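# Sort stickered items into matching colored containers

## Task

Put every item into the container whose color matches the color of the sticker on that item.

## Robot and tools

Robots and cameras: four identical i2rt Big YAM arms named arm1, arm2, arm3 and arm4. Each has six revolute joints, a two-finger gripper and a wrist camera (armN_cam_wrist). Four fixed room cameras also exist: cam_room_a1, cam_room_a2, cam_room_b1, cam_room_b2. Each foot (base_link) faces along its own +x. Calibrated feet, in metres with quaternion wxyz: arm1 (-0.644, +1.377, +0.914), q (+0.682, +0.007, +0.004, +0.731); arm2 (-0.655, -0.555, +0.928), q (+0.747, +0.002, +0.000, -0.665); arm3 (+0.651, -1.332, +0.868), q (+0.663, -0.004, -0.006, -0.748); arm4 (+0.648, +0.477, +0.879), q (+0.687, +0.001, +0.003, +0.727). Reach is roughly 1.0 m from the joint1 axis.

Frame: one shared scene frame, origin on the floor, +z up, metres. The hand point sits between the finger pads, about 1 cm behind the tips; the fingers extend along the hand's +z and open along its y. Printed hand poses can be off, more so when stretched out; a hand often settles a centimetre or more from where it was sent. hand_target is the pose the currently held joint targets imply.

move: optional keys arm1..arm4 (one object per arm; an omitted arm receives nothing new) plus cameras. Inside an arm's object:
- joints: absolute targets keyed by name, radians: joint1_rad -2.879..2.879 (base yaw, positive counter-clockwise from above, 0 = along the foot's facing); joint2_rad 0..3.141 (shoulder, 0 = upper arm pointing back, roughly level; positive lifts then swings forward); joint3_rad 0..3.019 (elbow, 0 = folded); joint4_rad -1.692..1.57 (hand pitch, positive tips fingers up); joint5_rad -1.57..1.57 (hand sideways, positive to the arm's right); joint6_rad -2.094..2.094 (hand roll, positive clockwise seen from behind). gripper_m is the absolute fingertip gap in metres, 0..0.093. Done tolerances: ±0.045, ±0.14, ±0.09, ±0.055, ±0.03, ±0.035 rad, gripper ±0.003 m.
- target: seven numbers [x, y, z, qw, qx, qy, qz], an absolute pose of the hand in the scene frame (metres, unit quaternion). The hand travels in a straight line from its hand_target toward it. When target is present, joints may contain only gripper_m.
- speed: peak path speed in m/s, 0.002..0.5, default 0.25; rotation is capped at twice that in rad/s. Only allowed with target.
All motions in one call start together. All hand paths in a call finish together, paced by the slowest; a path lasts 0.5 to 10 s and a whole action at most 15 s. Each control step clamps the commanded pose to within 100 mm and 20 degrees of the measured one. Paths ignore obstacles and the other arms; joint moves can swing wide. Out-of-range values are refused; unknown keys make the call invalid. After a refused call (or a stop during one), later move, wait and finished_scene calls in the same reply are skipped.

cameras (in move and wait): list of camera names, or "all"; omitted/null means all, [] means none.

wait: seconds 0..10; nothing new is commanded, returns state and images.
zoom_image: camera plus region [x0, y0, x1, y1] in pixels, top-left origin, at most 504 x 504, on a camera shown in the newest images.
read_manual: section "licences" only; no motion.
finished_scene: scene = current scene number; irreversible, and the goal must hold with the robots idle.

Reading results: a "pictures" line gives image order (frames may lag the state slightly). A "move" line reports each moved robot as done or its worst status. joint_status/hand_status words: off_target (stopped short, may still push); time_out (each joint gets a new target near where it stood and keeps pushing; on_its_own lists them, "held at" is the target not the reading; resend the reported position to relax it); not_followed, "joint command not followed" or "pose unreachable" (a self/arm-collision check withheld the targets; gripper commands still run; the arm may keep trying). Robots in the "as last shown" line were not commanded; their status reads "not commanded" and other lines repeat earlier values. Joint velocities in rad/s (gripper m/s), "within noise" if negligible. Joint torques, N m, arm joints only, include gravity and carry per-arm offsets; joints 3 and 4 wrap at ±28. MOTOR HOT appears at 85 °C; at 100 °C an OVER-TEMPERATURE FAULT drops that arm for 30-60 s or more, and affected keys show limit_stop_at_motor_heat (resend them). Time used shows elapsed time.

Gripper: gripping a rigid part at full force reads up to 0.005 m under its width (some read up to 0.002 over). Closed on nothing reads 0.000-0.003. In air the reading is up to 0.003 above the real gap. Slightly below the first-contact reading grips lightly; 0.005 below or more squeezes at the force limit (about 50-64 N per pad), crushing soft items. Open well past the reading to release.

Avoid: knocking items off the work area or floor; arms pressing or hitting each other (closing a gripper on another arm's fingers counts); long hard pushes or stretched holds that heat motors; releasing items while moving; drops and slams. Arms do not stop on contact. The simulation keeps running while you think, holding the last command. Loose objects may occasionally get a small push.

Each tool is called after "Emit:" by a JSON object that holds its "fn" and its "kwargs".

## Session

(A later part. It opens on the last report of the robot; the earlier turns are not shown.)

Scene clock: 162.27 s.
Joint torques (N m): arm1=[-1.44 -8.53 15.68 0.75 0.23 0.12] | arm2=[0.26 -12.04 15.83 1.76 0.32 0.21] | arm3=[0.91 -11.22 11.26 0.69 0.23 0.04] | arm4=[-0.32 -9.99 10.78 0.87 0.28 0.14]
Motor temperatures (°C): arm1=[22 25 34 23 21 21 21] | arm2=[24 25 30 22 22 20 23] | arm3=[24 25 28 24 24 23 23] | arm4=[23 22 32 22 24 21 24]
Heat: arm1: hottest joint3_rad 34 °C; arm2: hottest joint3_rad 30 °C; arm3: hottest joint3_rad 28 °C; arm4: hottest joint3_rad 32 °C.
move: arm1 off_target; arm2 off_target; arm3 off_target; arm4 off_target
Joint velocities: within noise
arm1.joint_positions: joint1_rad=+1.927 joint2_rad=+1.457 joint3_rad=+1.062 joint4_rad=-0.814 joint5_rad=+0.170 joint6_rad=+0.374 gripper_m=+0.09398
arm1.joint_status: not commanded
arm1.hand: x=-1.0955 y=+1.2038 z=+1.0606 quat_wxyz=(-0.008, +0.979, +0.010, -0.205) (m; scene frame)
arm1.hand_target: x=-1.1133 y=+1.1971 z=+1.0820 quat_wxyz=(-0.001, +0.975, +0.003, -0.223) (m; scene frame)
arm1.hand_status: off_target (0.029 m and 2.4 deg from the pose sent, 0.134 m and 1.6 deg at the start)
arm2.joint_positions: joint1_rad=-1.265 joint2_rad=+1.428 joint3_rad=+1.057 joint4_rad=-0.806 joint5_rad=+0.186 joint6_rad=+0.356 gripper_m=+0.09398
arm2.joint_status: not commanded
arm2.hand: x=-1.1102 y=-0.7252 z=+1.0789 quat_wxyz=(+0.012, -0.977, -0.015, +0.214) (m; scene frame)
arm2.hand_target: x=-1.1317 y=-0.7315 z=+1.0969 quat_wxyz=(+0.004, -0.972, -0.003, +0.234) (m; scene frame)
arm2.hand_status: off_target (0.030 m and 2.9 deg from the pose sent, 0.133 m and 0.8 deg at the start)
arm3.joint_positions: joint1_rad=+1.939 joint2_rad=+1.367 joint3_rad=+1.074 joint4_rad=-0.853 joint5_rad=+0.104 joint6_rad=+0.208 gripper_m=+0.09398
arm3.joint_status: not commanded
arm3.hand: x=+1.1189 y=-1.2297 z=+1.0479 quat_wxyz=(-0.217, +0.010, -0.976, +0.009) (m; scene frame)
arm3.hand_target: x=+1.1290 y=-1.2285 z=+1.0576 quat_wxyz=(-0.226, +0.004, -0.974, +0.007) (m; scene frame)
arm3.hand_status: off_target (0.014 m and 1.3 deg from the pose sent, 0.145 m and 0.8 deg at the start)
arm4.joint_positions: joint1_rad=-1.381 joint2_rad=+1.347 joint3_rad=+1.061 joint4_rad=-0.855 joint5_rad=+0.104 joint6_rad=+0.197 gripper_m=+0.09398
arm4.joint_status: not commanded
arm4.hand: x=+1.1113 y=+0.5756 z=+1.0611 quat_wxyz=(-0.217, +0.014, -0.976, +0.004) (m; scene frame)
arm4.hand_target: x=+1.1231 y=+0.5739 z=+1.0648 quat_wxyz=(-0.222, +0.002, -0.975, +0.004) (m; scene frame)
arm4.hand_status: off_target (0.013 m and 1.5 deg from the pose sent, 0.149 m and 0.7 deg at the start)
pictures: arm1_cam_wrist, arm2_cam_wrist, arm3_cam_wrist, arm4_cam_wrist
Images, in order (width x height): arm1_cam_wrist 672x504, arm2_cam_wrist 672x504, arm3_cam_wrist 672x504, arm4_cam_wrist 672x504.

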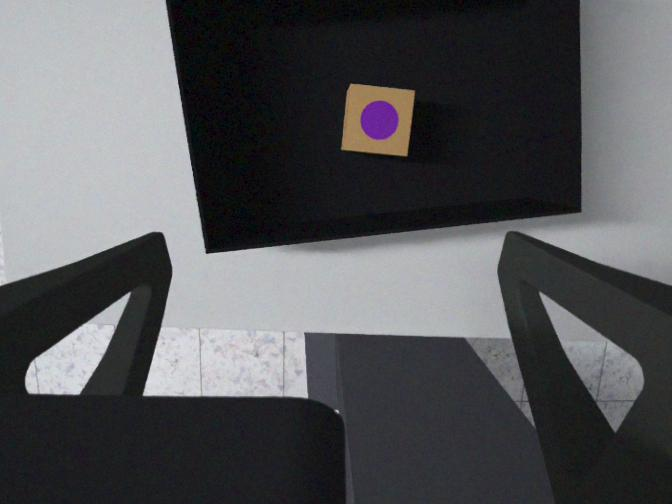

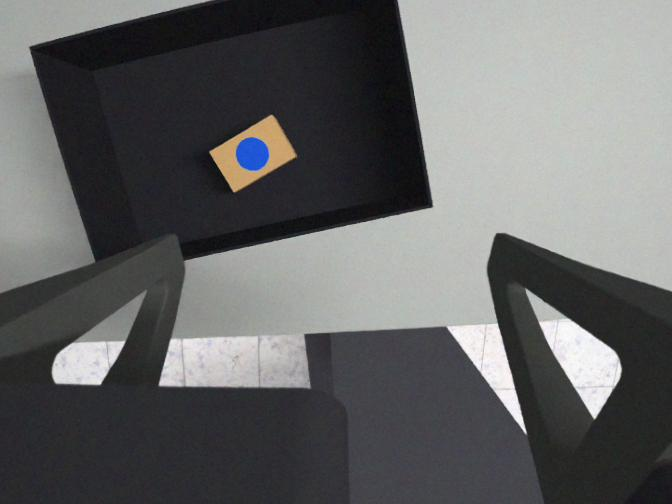

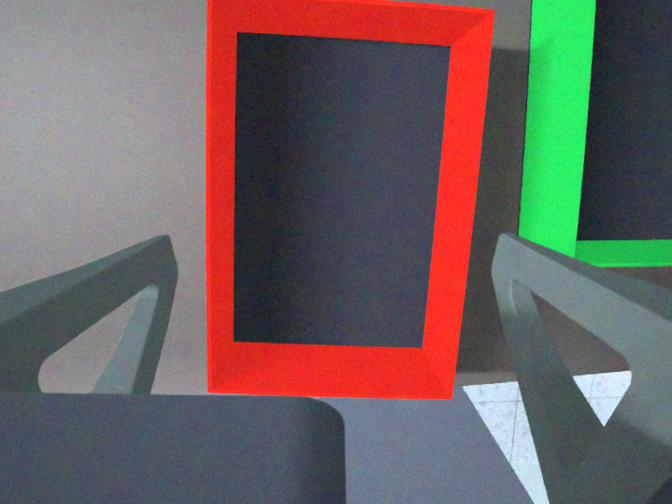

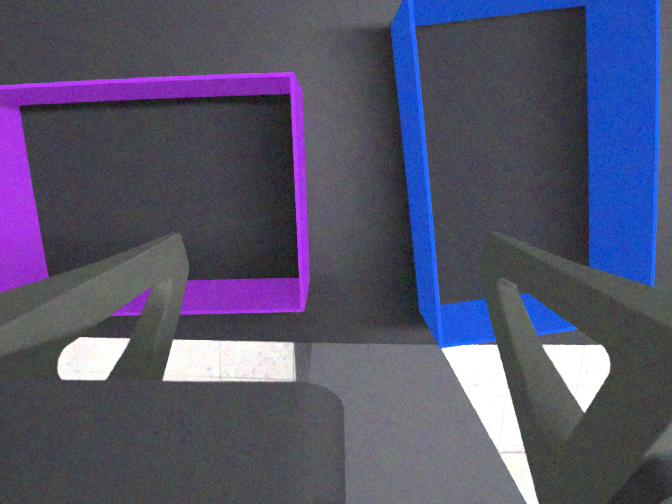

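Emit:
{"fn": "move", "kwargs": {"arm1": {"joints": {"joint2_rad": 0.3, "joint3_rad": 0.8, "joint4_rad": -0.8, "joint5_rad": 0, "joint6_rad": 0}}, "arm2": {"joints": {"joint2_rad": 0.3, "joint3_rad": 0.8, "joint4_rad": -0.8, "joint5_rad": 0, "joint6_rad": 0}}, "arm3": {"joints": {"joint2_rad": 0.3, "joint3_rad": 0.8, "joint4_rad": -0.8, "joint5_rad": 0, "joint6_rad": 0}}, "arm4": {"joints": {"joint2_rad": 0.3, "joint3_rad": 0.8, "joint4_rad": -0.8, "joint5_rad": 0, "joint6_rad": 0}}, "cameras": []}}

Emit:
{"fn": "move", "kwargs": {"arm1": {"joints": {"joint1_rad": -1.64}}, "arm2": {"joints": {"joint1_rad": 1.45}}, "arm3": {"joints": {"joint1_rad": -1.45}}, "arm4": {"joints": {"joint1_rad": 1.51}}}}

Scene clock: 225.20 s.
Joint torques (N m): arm1=[-1.61 4.89 11.64 2.26 -0.04 -0.03] | arm2=[0.44 1.03 10.88 2.71 -0.16 -0.08] | arm3=[1.2 3.14 9.13 2.03 -0.06 -0.13] | arm4=[-0.03 2.08 9.28 1.77 -0.01 -0.1]
Motor temperatures (°C): arm1=[22 25 35 23 22 21 21] | arm2=[24 25 38 22 22 20 23] | arm3=[24 25 30 24 24 23 23] | arm4=[23 23 37 22 24 21 24]
Heat: arm1: hottest joint3_rad 35 °C; arm2: hottest joint3_rad 38 °C; arm3: hottest joint3_rad 30 °C; arm4: hottest joint3_rad 37 °C.
move: arm1 done; arm2 done; arm3 done; arm4 done
Joint velocities: within noise
arm1.joint_positions: joint1_rad=+1.927 joint2_rad=+0.301 joint3_rad=+0.790 joint4_rad=-0.808 joint5_rad=+0.002 joint6_rad=+0.008 gripper_m=+0.09398
arm1.joint_status: all done
arm1.hand: x=-0.8662 y=+1.2734 z=+1.3273 quat_wxyz=(+0.123, +0.789, +0.169, -0.578) (m; scene frame)
arm1.hand_target: x=-0.8656 y=+1.2739 z=+1.3352 quat_wxyz=(+0.122, +0.782, +0.171, -0.586) (m; scene frame)
arm1.hand_status: not commanded
arm2.joint_positions: joint1_rad=-1.265 joint2_rad=+0.305 joint3_rad=+0.808 joint4_rad=-0.804 joint5_rad=+0.003 joint6_rad=+0.014 gripper_m=+0.09398
arm2.joint_status: all done
arm2.hand: x=-0.8848 y=-0.6586 z=+1.3473 quat_wxyz=(-0.126, -0.789, -0.163, +0.578) (m; scene frame)
arm2.hand_target: x=-0.8848 y=-0.6577 z=+1.3451 quat_wxyz=(-0.122, -0.788, -0.168, +0.580) (m; scene frame)
arm2.hand_status: not commanded
arm3.joint_positions: joint1_rad=+1.939 joint2_rad=+0.298 joint3_rad=+0.798 joint4_rad=-0.807 joint5_rad=+0.002 joint6_rad=+0.008 gripper_m=+0.09398
arm3.joint_status: all done
arm3.hand: x=+0.8925 y=-1.2657 z=+1.2823 quat_wxyz=(-0.586, +0.100, -0.801, -0.069) (m; scene frame)
arm3.hand_target: x=+0.8934 y=-1.2655 z=+1.2845 quat_wxyz=(-0.589, +0.103, -0.799, -0.067) (m; scene frame)
arm3.hand_status: not commanded
arm4.joint_positions: joint1_rad=-1.381 joint2_rad=+0.305 joint3_rad=+0.795 joint4_rad=-0.808 joint5_rad=+0.003 joint6_rad=+0.014 gripper_m=+0.09398
arm4.joint_status: all done
arm4.hand: x=+0.8941 y=+0.5392 z=+1.2897 quat_wxyz=(-0.580, +0.094, -0.806, -0.074) (m; scene frame)
arm4.hand_target: x=+0.8932 y=+0.5374 z=+1.2957 quat_wxyz=(-0.587, +0.097, -0.800, -0.069) (m; scene frame)
arm4.hand_status: not commanded
pictures: none
No camera images: "cameras" was empty.

Scene clock: 227.73 s.
Joint torques (N m): arm1=[-2.26 4.6 11.92 2.17 -0.04 -0.02] | arm2=[0.97 1.26 10.82 2.78 0.01 -0.07] | arm3=[0.5 2.96 9.14 2.02 -0.04 -0.12] | arm4=[1.26 2.32 9.25 1.85 0.09 -0.11]
Motor temperatures (°C): arm1=[22 25 36 23 22 21 21] | arm2=[24 25 37 22 22 20 23] | arm3=[24 25 30 24 24 23 23] | arm4=[23 23 37 22 24 21 24]
Heat: arm1: hottest joint3_rad 36 °C; arm2: hottest joint3_rad 37 °C; arm3: hottest joint3_rad 30 °C; arm4: hottest joint3_rad 37 °C.
move: arm1 done; arm2 done; arm3 done; arm4 done
Joint velocities: within noise
arm1.joint_positions: joint1_rad=-1.634 joint2_rad=+0.301 joint3_rad=+0.790 joint4_rad=-0.808 joint5_rad=+0.002 joint6_rad=+0.006 gripper_m=+0.09402
arm1.joint_status: all done
arm1.hand: x=-0.3864 y=+1.3770 z=+1.3200 quat_wxyz=(-0.580, -0.001, -0.815, -0.004) (m; scene frame)
arm1.hand_target: x=-0.3870 y=+1.3757 z=+1.3280 quat_wxyz=(-0.587, -0.001, -0.809, -0.001) (m; scene frame)
arm1.hand_status: not commanded
arm2.joint_positions: joint1_rad=+1.446 joint2_rad=+0.305 joint3_rad=+0.808 joint4_rad=-0.804 joint5_rad=+0.000 joint6_rad=+0.013 gripper_m=+0.09402
arm2.joint_status: all done
arm2.hand: x=-0.4053 y=-0.5590 z=+1.3485 quat_wxyz=(-0.594, -0.009, -0.805, -0.003) (m; scene frame)
arm2.hand_target: x=-0.4056 y=-0.5580 z=+1.3463 quat_wxyz=(-0.594, -0.003, -0.804, +0.000) (m; scene frame)
arm2.hand_status: not commanded
arm3.joint_positions: joint1_rad=-1.441 joint2_rad=+0.298 joint3_rad=+0.798 joint4_rad=-0.807 joint5_rad=+0.001 joint6_rad=+0.006 gripper_m=+0.09402
arm3.joint_status: all done
arm3.hand: x=+0.4011 y=-1.3276 z=+1.2826 quat_wxyz=(-0.010, -0.807, +0.003, +0.590) (m; scene frame)
arm3.hand_target: x=+0.4002 y=-1.3254 z=+1.2847 quat_wxyz=(-0.005, -0.805, +0.004, +0.593) (m; scene frame)
arm3.hand_status: not commanded
arm4.joint_positions: joint1_rad=+1.506 joint2_rad=+0.305 joint3_rad=+0.795 joint4_rad=-0.808 joint5_rad=-0.001 joint6_rad=+0.013 gripper_m=+0.09403
arm4.joint_status: all done
arm4.hand: x=+0.3982 y=+0.4813 z=+1.2923 quat_wxyz=(+0.003, +0.809, -0.010, -0.588) (m; scene frame)
arm4.hand_target: x=+0.3996 y=+0.4803 z=+1.2983 quat_wxyz=(+0.000, +0.803, -0.003, -0.596) (m; scene frame)
arm4.hand_status: not commanded
pictures: arm1_cam_wrist, arm2_cam_wrist, arm3_cam_wrist, arm4_cam_wrist, cam_room_a1, cam_room_a2, cam_room_b1, cam_room_b2
Images, in order (width x height): arm1_cam_wrist 672x504, arm2_cam_wrist 672x504, arm3_cam_wrist 672x504, arm4_cam_wrist 672x504, cam_room_a1 672x504, cam_room_a2 672x504, cam_room_b1 672x504, cam_room_b2 672x504.

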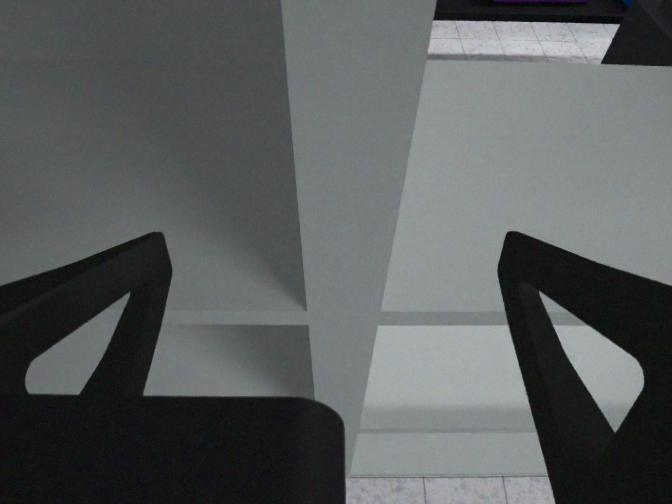

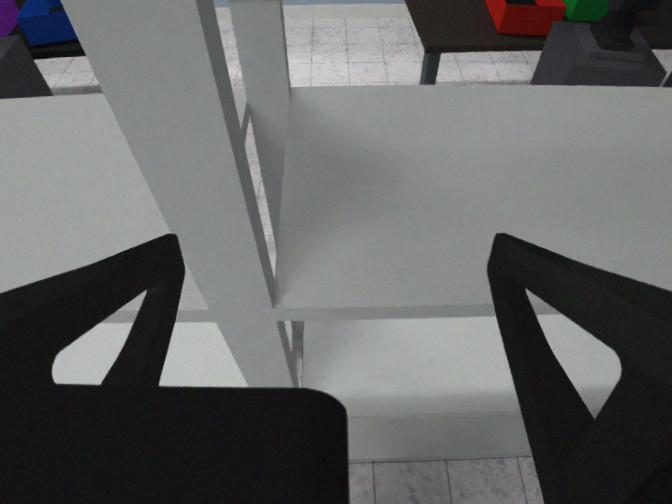

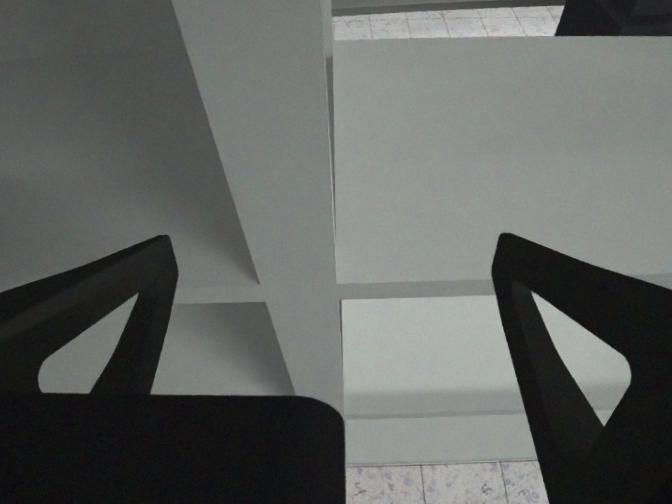

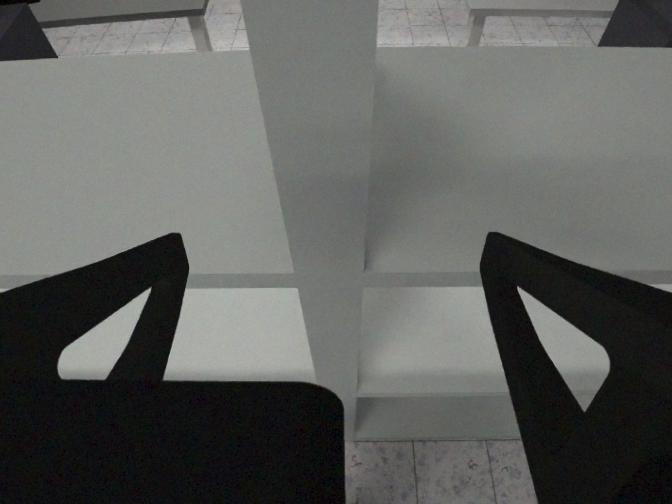

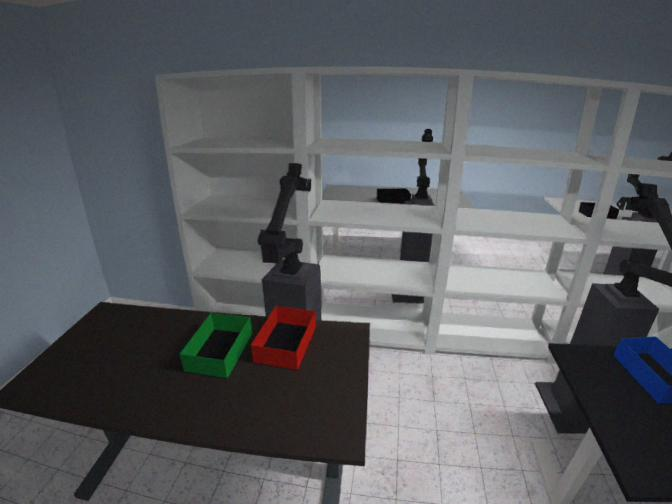

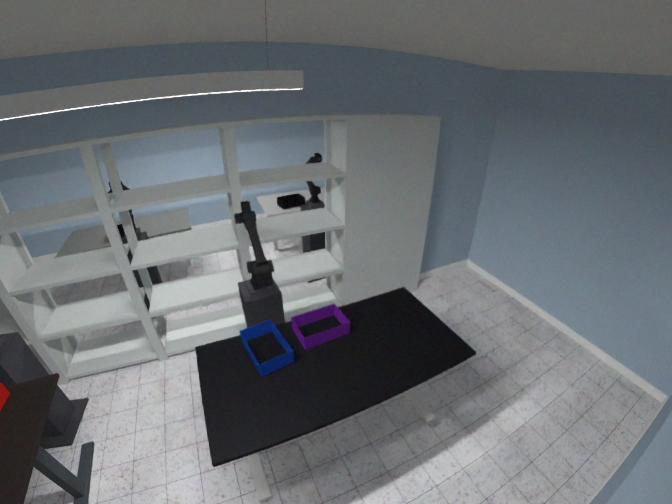

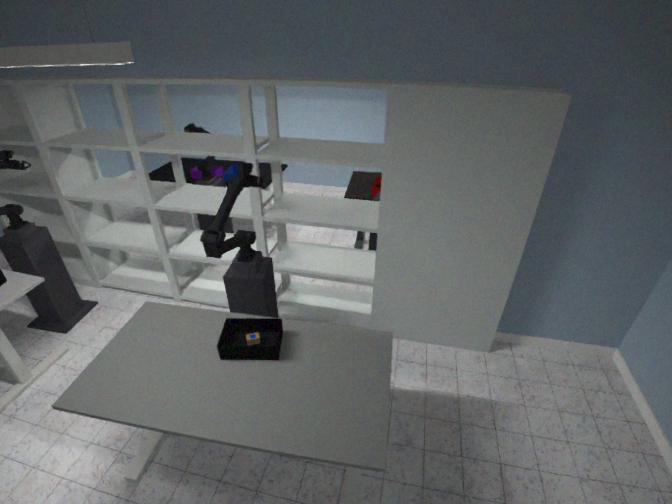

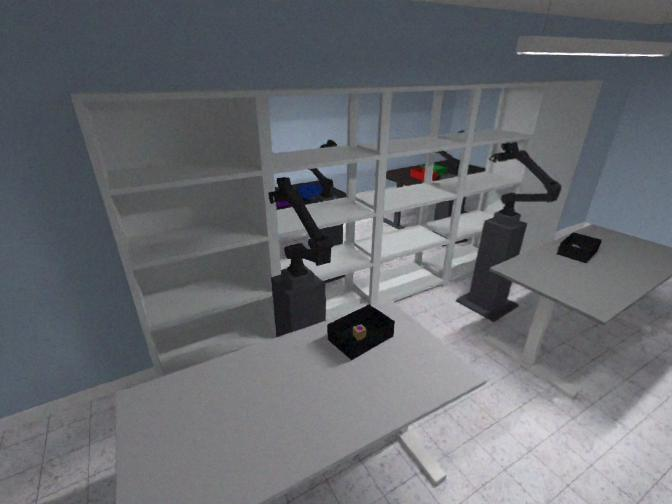

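Emit:
{"fn": "zoom_image", "kwargs": {"camera": "arm2_cam_wrist", "region": [40, 0, 376, 252]}}

Emit:
{"fn": "zoom_image", "kwargs": {"camera": "arm2_cam_wrist", "region": [180, 252, 516, 504]}}

Emit:
{"fn": "zoom_image", "kwargs": {"camera": "arm1_cam_wrist", "region": [200, 0, 536, 252]}}

Emit:
{"fn": "zoom_image", "kwargs": {"camera": "arm1_cam_wrist", "region": [180, 252, 516, 504]}}

Emit:
{"fn": "zoom_image", "kwargs": {"camera": "arm3_cam_wrist", "region": [180, 252, 516, 504]}}

Emit:
{"fn": "zoom_image", "kwargs": {"camera": "arm4_cam_wrist", "region": [180, 252, 516, 504]}}

Emit:
{"fn": "zoom_image", "kwargs": {"camera": "arm3_cam_wrist", "region": [170, 0, 506, 252]}}

Emit:
{"fn": "zoom_image", "kwargs": {"camera": "arm4_cam_wrist", "region": [180, 0, 516, 252]}}

Scaled by 1.500.

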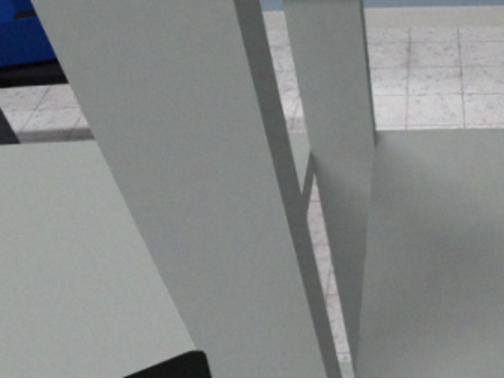

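Scaled by 1.500.

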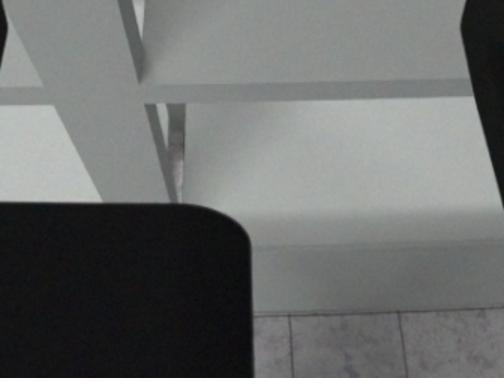

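Scaled by 1.500.

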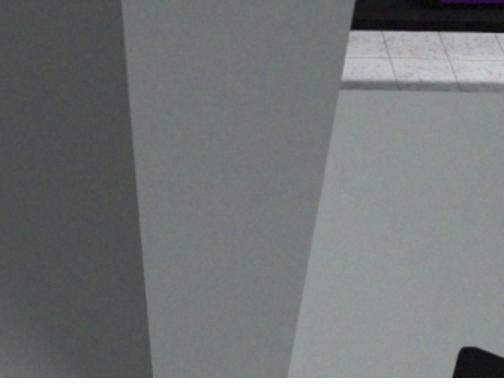

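Scaled by 1.500.

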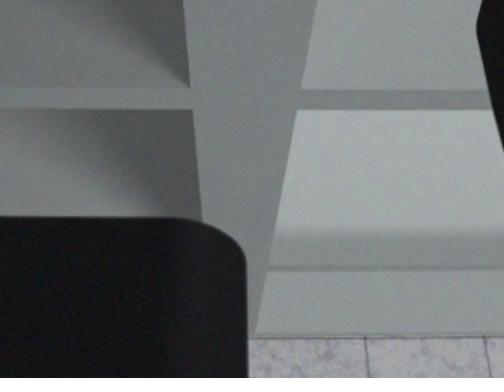

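Scaled by 1.500.

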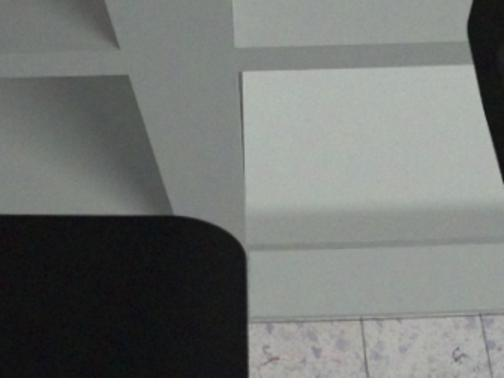

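Scaled by 1.500.

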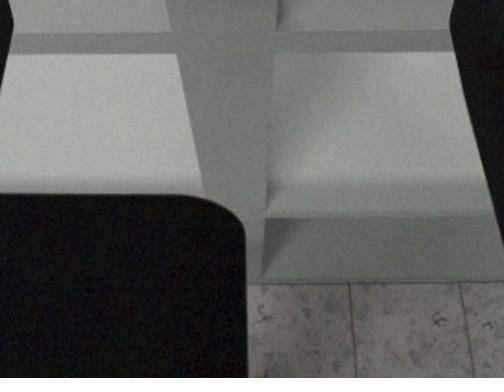

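Scaled by 1.500.

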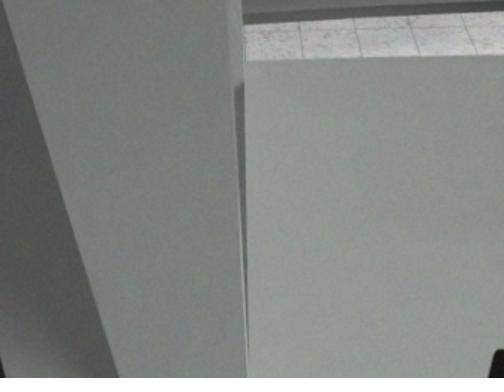

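Scaled by 1.500.

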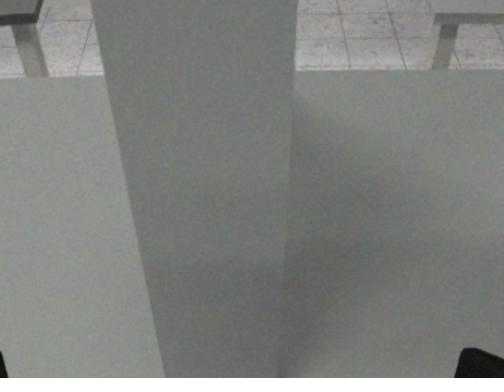

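Emit:
{"fn": "move", "kwargs": {"arm1": {"joints": {"joint1_rad": 1.756, "joint2_rad": 1.3, "joint3_rad": 1.2, "joint4_rad": -1.45, "joint5_rad": 0, "joint6_rad": 0}}, "arm2": {"joints": {"joint1_rad": -1.228, "joint2_rad": 1.3, "joint3_rad": 1.2, "joint4_rad": -1.45, "joint5_rad": 0, "joint6_rad": 0}}, "cameras": []}}

Emit:
{"fn": "move", "kwargs": {"arm1": {"target": [-1.156, 1.244, 0.97, 0, 0.9997, -0.0236, 0]}, "arm2": {"target": [-1.148, -0.799, 0.97, 0, -0.870, 0.492, 0]}, "cameras": ["arm1_cam_wrist", "arm2_cam_wrist"]}}

Scene clock: 396.00 s.
Joint torques (N m): arm1=[-1.55 -9.05 12.51 0.05 0.09 -0.01] | arm2=[0.97 -12.63 12.52 0.25 -0.08 -0.04] | arm3=[0.62 3.02 9.13 2.03 -0.03 -0.11] | arm4=[1.08 2.26 9.32 1.83 0.12 -0.1]
Motor temperatures (°C): arm1=[21 24 36 23 21 21 21] | arm2=[24 24 32 23 22 20 23] | arm3=[24 24 30 24 24 23 23] | arm4=[23 22 32 22 24 21 24]
Heat: arm1: hottest joint3_rad 36 °C; arm2: hottest joint3_rad 32 °C; arm3: hottest joint3_rad 30 °C; arm4: hottest joint3_rad 32 °C.
move: arm1 done; arm2 done
Joint velocities: within noise
arm1.joint_positions: joint1_rad=+1.756 joint2_rad=+1.320 joint3_rad=+1.175 joint4_rad=-1.439 joint5_rad=-0.002 joint6_rad=+0.005 gripper_m=+0.09402
arm1.joint_status: all done
arm1.hand: x=-0.9969 y=+1.2843 z=+1.1324 quat_wxyz=(-0.002, +0.992, +0.124, -0.001) (m; scene frame)
arm1.hand_target: x=-0.9994 y=+1.2838 z=+1.1489 quat_wxyz=(-0.001, +0.992, +0.127, -0.018) (m; scene frame)
arm1.hand_status: not commanded
arm2.joint_positions: joint1_rad=-1.231 joint2_rad=+1.313 joint3_rad=+1.181 joint4_rad=-1.438 joint5_rad=+0.001 joint6_rad=+0.011 gripper_m=+0.09405
arm2.joint_status: all done
arm2.hand: x=-0.9874 y=-0.7184 z=+1.1449 quat_wxyz=(+0.002, -0.975, -0.221, -0.001) (m; scene frame)
arm2.hand_target: x=-0.9883 y=-0.7203 z=+1.1567 quat_wxyz=(-0.001, -0.974, -0.228, +0.009) (m; scene frame)
arm2.hand_status: not commanded
arm3, arm4: as last shown
pictures: none
No camera images: "cameras" was empty.

Scene clock: 399.83 s.
Joint torques (N m): arm1=[-2.2 -12.81 13.72 0.66 -0.01 0.19] | arm2=[1.03 -17.14 13.83 0.91 0.03 0.21] | arm3=[0.44 2.96 9.14 2 -0.04 -0.11] | arm4=[1.44 2.55 9.22 1.72 0.11 -0.06]
Motor temperatures (°C): arm1=[21 24 36 23 21 21 21] | arm2=[24 25 33 23 22 20 23] | arm3=[24 24 30 24 24 23 23] | arm4=[23 22 32 22 24 21 24]
Heat: arm1: hottest joint3_rad 36 °C; arm2: hottest joint3_rad 33 °C; arm3: hottest joint3_rad 30 °C; arm4: hottest joint3_rad 32 °C.
move: arm1 off_target; arm2 off_target
Joint velocities: within noise
arm1.joint_positions: joint1_rad=+1.756 joint2_rad=+1.851 joint3_rad=+1.318 joint4_rad=-1.108 joint5_rad=-0.005 joint6_rad=+0.292 gripper_m=+0.09402
arm1.joint_status: not commanded
arm1.hand: x=-1.1303 y=+1.2501 z=+0.9575 quat_wxyz=(-0.008, +0.999, -0.019, +0.027) (m; scene frame)
arm1.hand_target: x=-1.1548 y=+1.2442 z=+0.9706 quat_wxyz=(+0.000, +1.000, -0.023, +0.000) (m; scene frame)
arm1.hand_status: off_target (0.029 m and 3.2 deg from the pose sent, 0.231 m and 17.0 deg at the start)
arm2.joint_positions: joint1_rad=-1.231 joint2_rad=+1.873 joint3_rad=+1.369 joint4_rad=-1.095 joint5_rad=-0.001 joint6_rad=+1.474 gripper_m=+0.09406
arm2.joint_status: not commanded
arm2.hand: x=-1.1283 y=-0.7877 z=+0.9684 quat_wxyz=(+0.013, -0.873, +0.487, -0.008) (m; scene frame)
arm2.hand_target: x=-1.1471 y=-0.7987 z=+0.9704 quat_wxyz=(+0.000, -0.871, +0.492, +0.000) (m; scene frame)
arm2.hand_status: off_target (0.023 m and 1.9 deg from the pose sent, 0.251 m and 84.5 deg at the start)
arm3, arm4: as last shown
pictures: arm1_cam_wrist, arm2_cam_wrist
Images, in order (width x height): arm1_cam_wrist 672x504, arm2_cam_wrist 672x504.

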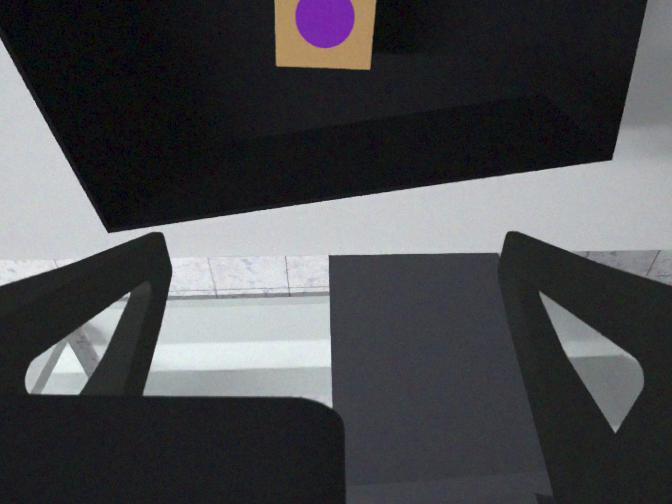

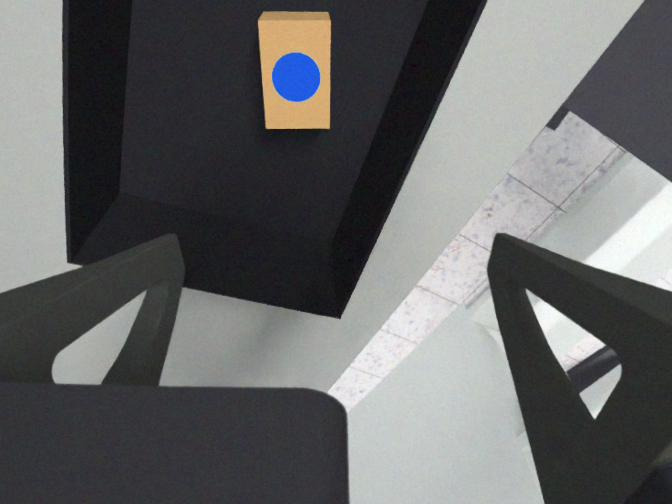

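Emit:
{"fn": "move", "kwargs": {"arm1": {"target": [-1.188, 1.2385, 0.905, 0, 0.9997, -0.0236, 0]}, "arm2": {"target": [-1.168, -0.809, 0.90, 0, -0.870, 0.492, 0]}, "cameras": ["arm1_cam_wrist", "arm2_cam_wrist"]}}

Scene clock: 424.13 s.
Joint torques (N m): arm1=[-2.61 -17.08 12.64 0.72 -0.01 0.08] | arm2=[0.91 -19.84 12.56 0.95 0.03 0.21] | arm3=[0.62 2.96 9.14 2.03 -0.04 -0.09] | arm4=[0.97 2.37 9.36 1.62 0.11 -0.06]
Motor temperatures (°C): arm1=[21 25 37 23 21 21 21] | arm2=[24 26 36 22 22 20 23] | arm3=[24 24 30 24 24 23 23] | arm4=[23 22 32 22 24 21 24]
Heat: arm1: hottest joint3_rad 37 °C; arm2: hottest joint3_rad 36 °C; arm3: hottest joint3_rad 30 °C; arm4: hottest joint3_rad 32 °C.
move: arm1 off_target; arm2 off_target
Joint velocities: within noise
arm1.joint_positions: joint1_rad=+1.756 joint2_rad=+2.026 joint3_rad=+1.378 joint4_rad=-1.006 joint5_rad=-0.005 joint6_rad=+0.292 gripper_m=+0.09402
arm1.joint_status: not commanded
arm1.hand: x=-1.1604 y=+1.2428 z=+0.8869 quat_wxyz=(-0.010, +0.999, -0.019, +0.033) (m; scene frame)
arm1.hand_target: x=-1.1868 y=+1.2388 z=+0.9061 quat_wxyz=(+0.000, +1.000, -0.023, +0.000) (m; scene frame)
arm1.hand_status: off_target (0.033 m and 4.0 deg from the pose sent, 0.079 m and 3.2 deg at the start)
arm2.joint_positions: joint1_rad=-1.231 joint2_rad=+2.033 joint3_rad=+1.399 joint4_rad=-0.978 joint5_rad=-0.001 joint6_rad=+1.475 gripper_m=+0.09406
arm2.joint_status: not commanded
arm2.hand: x=-1.1481 y=-0.7972 z=+0.8940 quat_wxyz=(+0.018, -0.873, +0.487, -0.012) (m; scene frame)
arm2.hand_target: x=-1.1671 y=-0.8087 z=+0.9006 quat_wxyz=(+0.000, -0.871, +0.492, +0.000) (m; scene frame)
arm2.hand_status: off_target (0.024 m and 2.6 deg from the pose sent, 0.082 m and 1.9 deg at the start)
arm3, arm4: as last shown
pictures: arm1_cam_wrist, arm2_cam_wrist
Images, in order (width x height): arm1_cam_wrist 672x504, arm2_cam_wrist 672x504.

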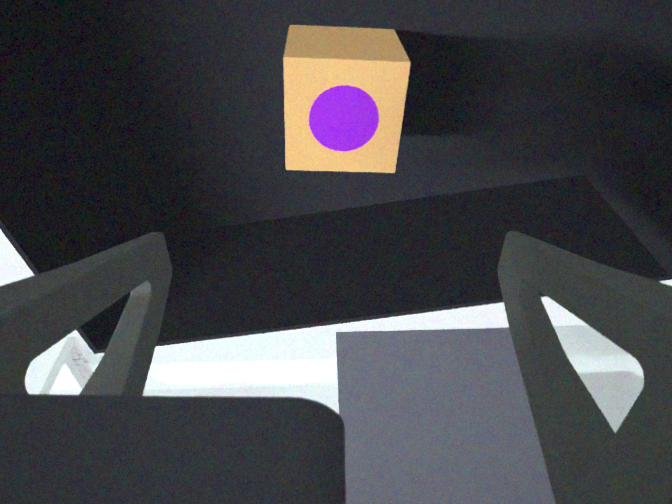

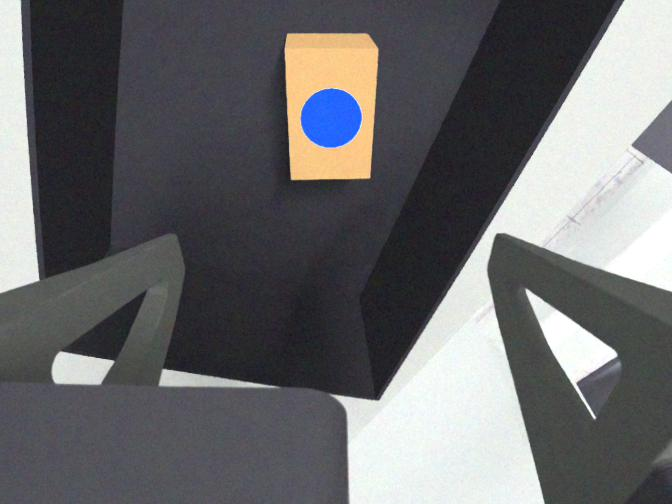

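Emit:
{"fn": "move", "kwargs": {"arm1": {"target": [-1.1664, 1.245, 0.819, 0.0102, 0.9992, -0.0236, -0.0328]}, "arm2": {"target": [-1.1587, -0.816, 0.8066, -0.018, -0.8675, 0.497, 0.012]}, "cameras": ["arm1_cam_wrist", "arm2_cam_wrist"]}}

Scene clock: 482.83 s.
Joint torques (N m): arm1=[-2.26 -15.74 7.9 1.1 0.02 0.04] | arm2=[1.38 -20.25 7.66 1.21 0.09 0.2] | arm3=[0.62 2.96 9.14 2.02 -0.04 -0.11] | arm4=[0.91 2.78 9.31 1.8 0.1 -0.09]
Motor temperatures (°C): arm1=[21 27 38 23 21 21 21] | arm2=[24 28 35 22 22 20 23] | arm3=[24 24 30 24 24 23 23] | arm4=[23 22 33 22 24 21 24]
Heat: arm1: hottest joint3_rad 38 °C; arm2: hottest joint3_rad 35 °C; arm3: hottest joint3_rad 30 °C; arm4: hottest joint3_rad 33 °C.
move: arm1 off_target; arm2 off_target
Joint velocities: within noise
arm1.joint_positions: joint1_rad=+1.756 joint2_rad=+2.092 joint3_rad=+1.244 joint4_rad=-0.695 joint5_rad=-0.007 joint6_rad=+0.292 gripper_m=+0.09402
arm1.joint_status: not commanded
arm1.hand: x=-1.1569 y=+1.2439 z=+0.8144 quat_wxyz=(+0.006, +1.000, -0.019, -0.020) (m; scene frame)
arm1.hand_target: x=-1.1662 y=+1.2450 z=+0.8191 quat_wxyz=(+0.010, +0.999, -0.023, -0.033) (m; scene frame)
arm1.hand_status: off_target (0.011 m and 1.6 deg from the pose sent, 0.068 m and 7.9 deg at the start)
arm2.joint_positions: joint1_rad=-1.216 joint2_rad=+2.159 joint3_rad=+1.366 joint4_rad=-0.725 joint5_rad=-0.001 joint6_rad=+1.505 gripper_m=+0.09406
arm2.joint_status: not commanded
arm2.hand: x=-1.1625 y=-0.8133 z=+0.8166 quat_wxyz=(-0.021, -0.869, +0.494, +0.014) (m; scene frame)
arm2.hand_target: x=-1.1586 y=-0.8160 z=+0.8068 quat_wxyz=(-0.018, -0.868, +0.497, +0.012) (m; scene frame)
arm2.hand_status: off_target (0.011 m and 0.6 deg from the pose sent, 0.090 m and 5.1 deg at the start)
arm3, arm4: as last shown
pictures: arm1_cam_wrist, arm2_cam_wrist
Images, in order (width x height): arm1_cam_wrist 672x504, arm2_cam_wrist 672x504.

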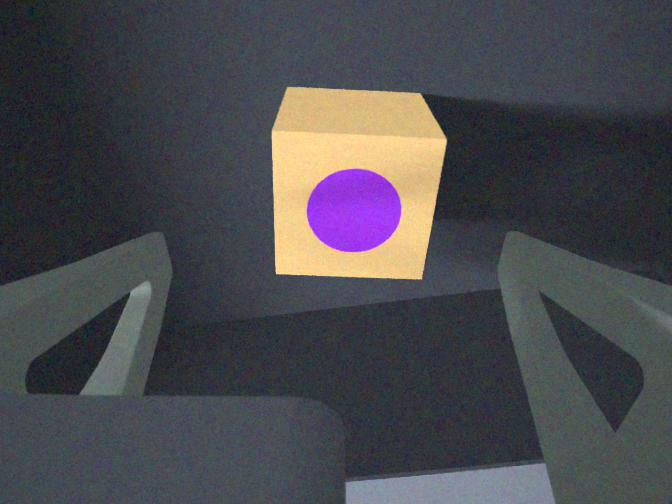

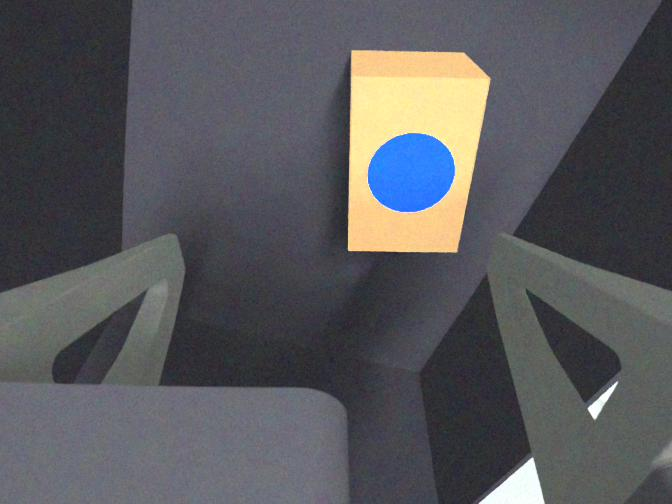

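Emit:
{"fn": "move", "kwargs": {"arm1": {"target": [-1.141, 1.2495, 0.785, 0, 0.9997, -0.0236, 0]}, "arm2": {"target": [-1.1425, -0.8005, 0.79, 0, -0.8699, 0.493, 0]}, "cameras": ["arm1_cam_wrist", "arm2_cam_wrist"]}}

Scene clock: 497.03 s.
Joint torques (N m): arm1=[-2.14 -14.8 6.69 1.06 0.05 0.1] | arm2=[0.44 -19.02 6.69 1.2 0.05 0.01] | arm3=[0.56 2.84 9.2 2.03 -0.02 -0.11] | arm4=[1.32 2.55 9.28 1.69 0.14 -0.1]
Motor temperatures (°C): arm1=[21 27 36 23 21 21 21] | arm2=[24 28 34 22 22 20 23] | arm3=[24 24 30 24 24 23 23] | arm4=[23 22 33 22 24 21 24]
Heat: arm1: hottest joint3_rad 36 °C; arm2: hottest joint3_rad 34 °C; arm3: hottest joint3_rad 30 °C; arm4: hottest joint3_rad 33 °C.
move: arm1 done; arm2 off_target
Joint velocities: within noise
arm1.joint_positions: joint1_rad=+1.756 joint2_rad=+2.133 joint3_rad=+1.219 joint4_rad=-0.680 joint5_rad=-0.007 joint6_rad=+0.292 gripper_m=+0.09402
arm1.joint_status: not commanded
arm1.hand: x=-1.1377 y=+1.2491 z=+0.7879 quat_wxyz=(-0.001, +1.000, -0.019, +0.004) (m; scene frame)
arm1.hand_target: x=-1.1409 y=+1.2494 z=+0.7850 quat_wxyz=(+0.000, +1.000, -0.023, +0.000) (m; scene frame)
arm1.hand_status: done (0.004 m and 0.7 deg from the pose sent, 0.034 m and 2.5 deg at the start)
arm2.joint_positions: joint1_rad=-1.216 joint2_rad=+2.159 joint3_rad=+1.336 joint4_rad=-0.718 joint5_rad=-0.001 joint6_rad=+1.505 gripper_m=+0.09406
arm2.joint_status: not commanded
arm2.hand: x=-1.1499 y=-0.8069 z=+0.8085 quat_wxyz=(-0.011, -0.869, +0.494, +0.008) (m; scene frame)
arm2.hand_target: x=-1.1421 y=-0.8005 z=+0.7906 quat_wxyz=(+0.000, -0.870, +0.493, +0.000) (m; scene frame)
arm2.hand_status: off_target (0.021 m and 1.5 deg from the pose sent, 0.036 m and 2.9 deg at the start)
arm3, arm4: as last shown
pictures: arm1_cam_wrist, arm2_cam_wrist
Images, in order (width x height): arm1_cam_wrist 672x504, arm2_cam_wrist 672x504.

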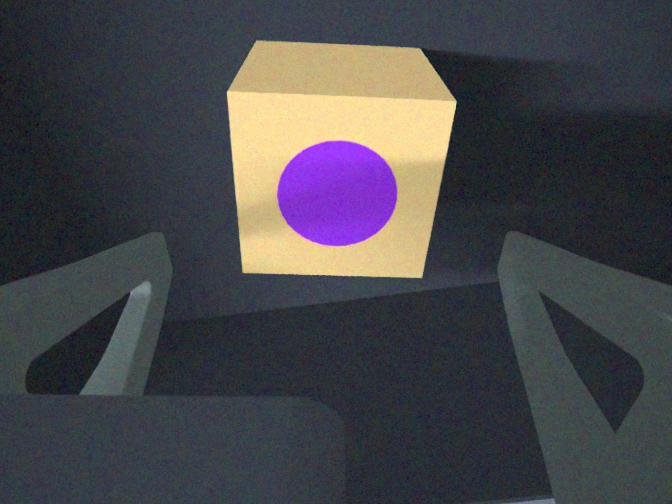

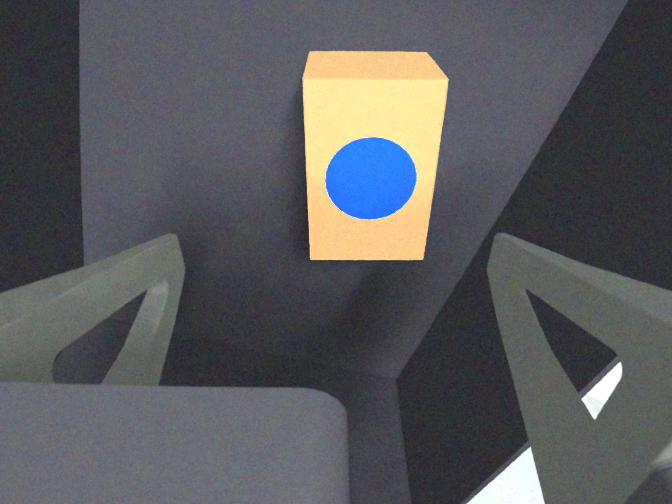

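Emit:
{"fn": "move", "kwargs": {"arm1": {"target": [-1.141, 1.250, 0.736, 0, 0.9997, -0.0236, 0]}, "arm2": {"target": [-1.139, -0.797, 0.765, 0, -0.8699, 0.493, 0]}, "cameras": ["arm1_cam_wrist", "arm2_cam_wrist"]}}

Scene clock: 503.93 s.
Joint torques (N m): arm1=[-1.9 -15.5 6.74 0.91 0.06 0.1] | arm2=[0.21 -18.73 6.38 1.17 0.05 -0.03] | arm3=[0.67 2.9 9.11 2.03 -0.04 -0.11] | arm4=[1.03 1.85 9.33 1.66 0.11 -0.09]
Motor temperatures (°C): arm1=[21 27 35 23 21 21 21] | arm2=[24 28 33 22 22 20 23] | arm3=[24 24 30 24 24 23 23] | arm4=[23 22 33 22 24 21 24]
Heat: arm1: hottest joint3_rad 35 °C; arm2: hottest joint3_rad 33 °C; arm3: hottest joint3_rad 30 °C; arm4: hottest joint3_rad 33 °C.
move: arm1 off_target; arm2 off_target
Joint velocities: within noise
arm1.joint_positions: joint1_rad=+1.756 joint2_rad=+2.247 joint3_rad=+1.219 joint4_rad=-0.587 joint5_rad=-0.007 joint6_rad=+0.292 gripper_m=+0.09402
arm1.joint_status: not commanded
arm1.hand: x=-1.1284 y=+1.2519 z=+0.7320 quat_wxyz=(-0.004, +1.000, -0.019, +0.015) (m; scene frame)
arm1.hand_target: x=-1.1408 y=+1.2500 z=+0.7362 quat_wxyz=(+0.000, +1.000, -0.023, +0.000) (m; scene frame)
arm1.hand_status: off_target (0.013 m and 1.8 deg from the pose sent, 0.052 m and 0.7 deg at the start)
arm2.joint_positions: joint1_rad=-1.216 joint2_rad=+2.199 joint3_rad=+1.324 joint4_rad=-0.664 joint5_rad=-0.001 joint6_rad=+1.505 gripper_m=+0.09406
arm2.joint_status: not commanded
arm2.hand: x=-1.1464 y=-0.8050 z=+0.7842 quat_wxyz=(-0.011, -0.869, +0.494, +0.008) (m; scene frame)
arm2.hand_target: x=-1.1384 y=-0.7970 z=+0.7657 quat_wxyz=(+0.000, -0.870, +0.493, +0.000) (m; scene frame)
arm2.hand_status: off_target (0.022 m and 1.6 deg from the pose sent, 0.046 m and 1.5 deg at the start)
arm3, arm4: as last shown
pictures: arm1_cam_wrist, arm2_cam_wrist
Images, in order (width x height): arm1_cam_wrist 672x504, arm2_cam_wrist 672x504.

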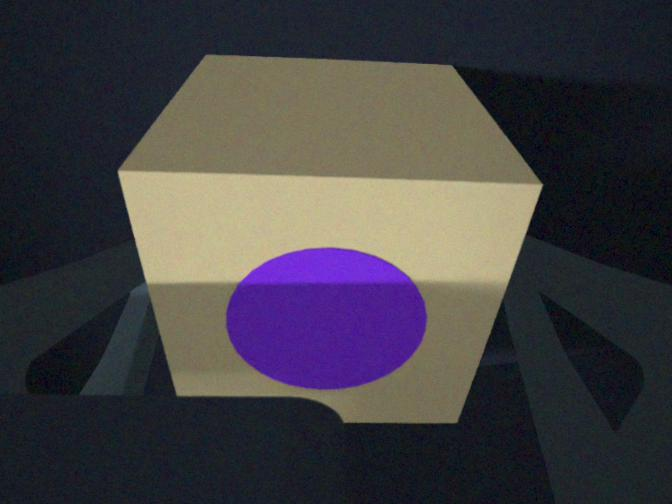

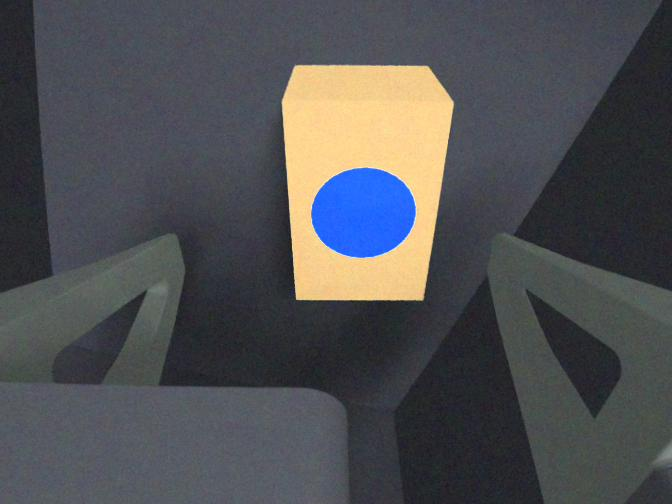

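Emit:
{"fn": "move", "kwargs": {"arm1": {"target": [-1.153, 1.248, 0.741, 0.004, 0.9997, -0.0236, -0.015]}, "arm2": {"target": [-1.136, -0.794, 0.741, 0, -0.8699, 0.493, 0]}, "cameras": ["arm1_cam_wrist", "arm2_cam_wrist"]}}

Scene clock: 509.60 s.
Joint torques (N m): arm1=[-2.26 -15.79 7.79 1.03 0.08 0.08] | arm2=[-0.03 -18.55 5.97 1.22 0.04 -0.04] | arm3=[0.62 3.08 9.14 2.03 -0.03 -0.11] | arm4=[1.14 2.43 9.29 1.77 0.11 -0.06]
Motor temperatures (°C): arm1=[21 27 34 23 21 21 21] | arm2=[24 28 32 22 22 20 23] | arm3=[24 24 30 24 24 23 23] | arm4=[23 22 33 22 24 21 24]
Heat: arm1: hottest joint3_rad 34 °C; arm2: hottest joint3_rad 32 °C; arm3: hottest joint3_rad 30 °C; arm4: hottest joint3_rad 33 °C.
move: arm1 off_target; arm2 off_target
Joint velocities: within noise
arm1.joint_positions: joint1_rad=+1.756 joint2_rad=+2.247 joint3_rad=+1.219 joint4_rad=-0.575 joint5_rad=-0.007 joint6_rad=+0.292 gripper_m=+0.09402
arm1.joint_status: not commanded
arm1.hand: x=-1.1315 y=+1.2511 z=+0.7319 quat_wxyz=(-0.002, +1.000, -0.019, +0.008) (m; scene frame)
arm1.hand_target: x=-1.1525 y=+1.2481 z=+0.7416 quat_wxyz=(+0.004, +1.000, -0.023, -0.015) (m; scene frame)
arm1.hand_status: off_target (0.024 m and 2.8 deg from the pose sent, 0.026 m and 3.6 deg at the start)
arm2.joint_positions: joint1_rad=-1.216 joint2_rad=+2.243 joint3_rad=+1.319 joint4_rad=-0.616 joint5_rad=-0.001 joint6_rad=+1.505 gripper_m=+0.09406
arm2.joint_status: not commanded
arm2.hand: x=-1.1438 y=-0.8037 z=+0.7605 quat_wxyz=(-0.012, -0.869, +0.494, +0.008) (m; scene frame)
arm2.hand_target: x=-1.1354 y=-0.7940 z=+0.7417 quat_wxyz=(+0.000, -0.870, +0.493, +0.000) (m; scene frame)
arm2.hand_status: off_target (0.023 m and 1.6 deg from the pose sent, 0.046 m and 1.6 deg at the start)
arm3, arm4: as last shown
pictures: arm1_cam_wrist, arm2_cam_wrist
Images, in order (width x height): arm1_cam_wrist 672x504, arm2_cam_wrist 672x504.

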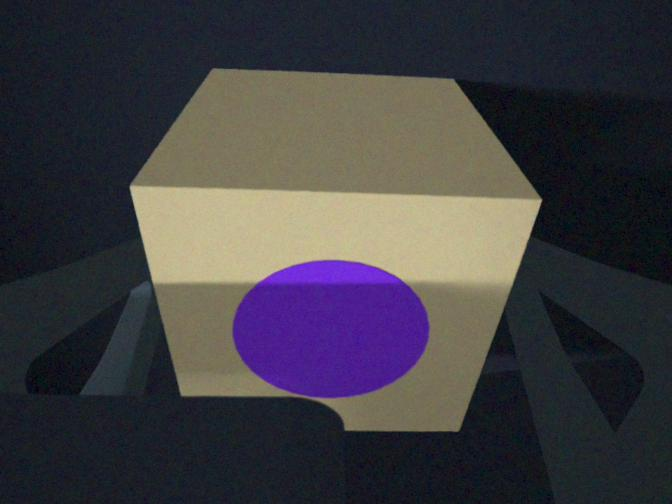

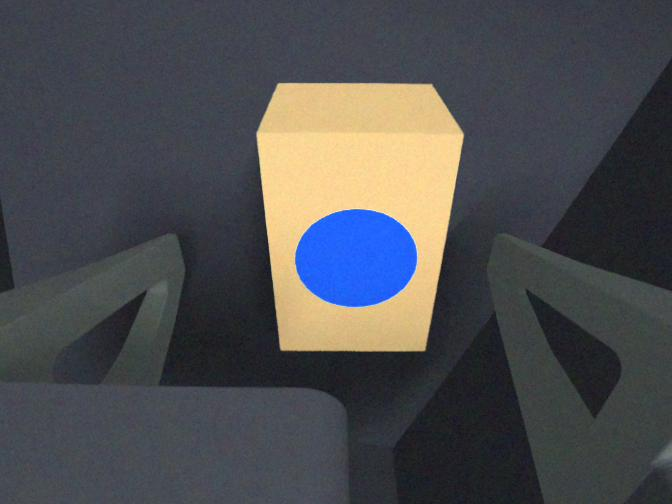

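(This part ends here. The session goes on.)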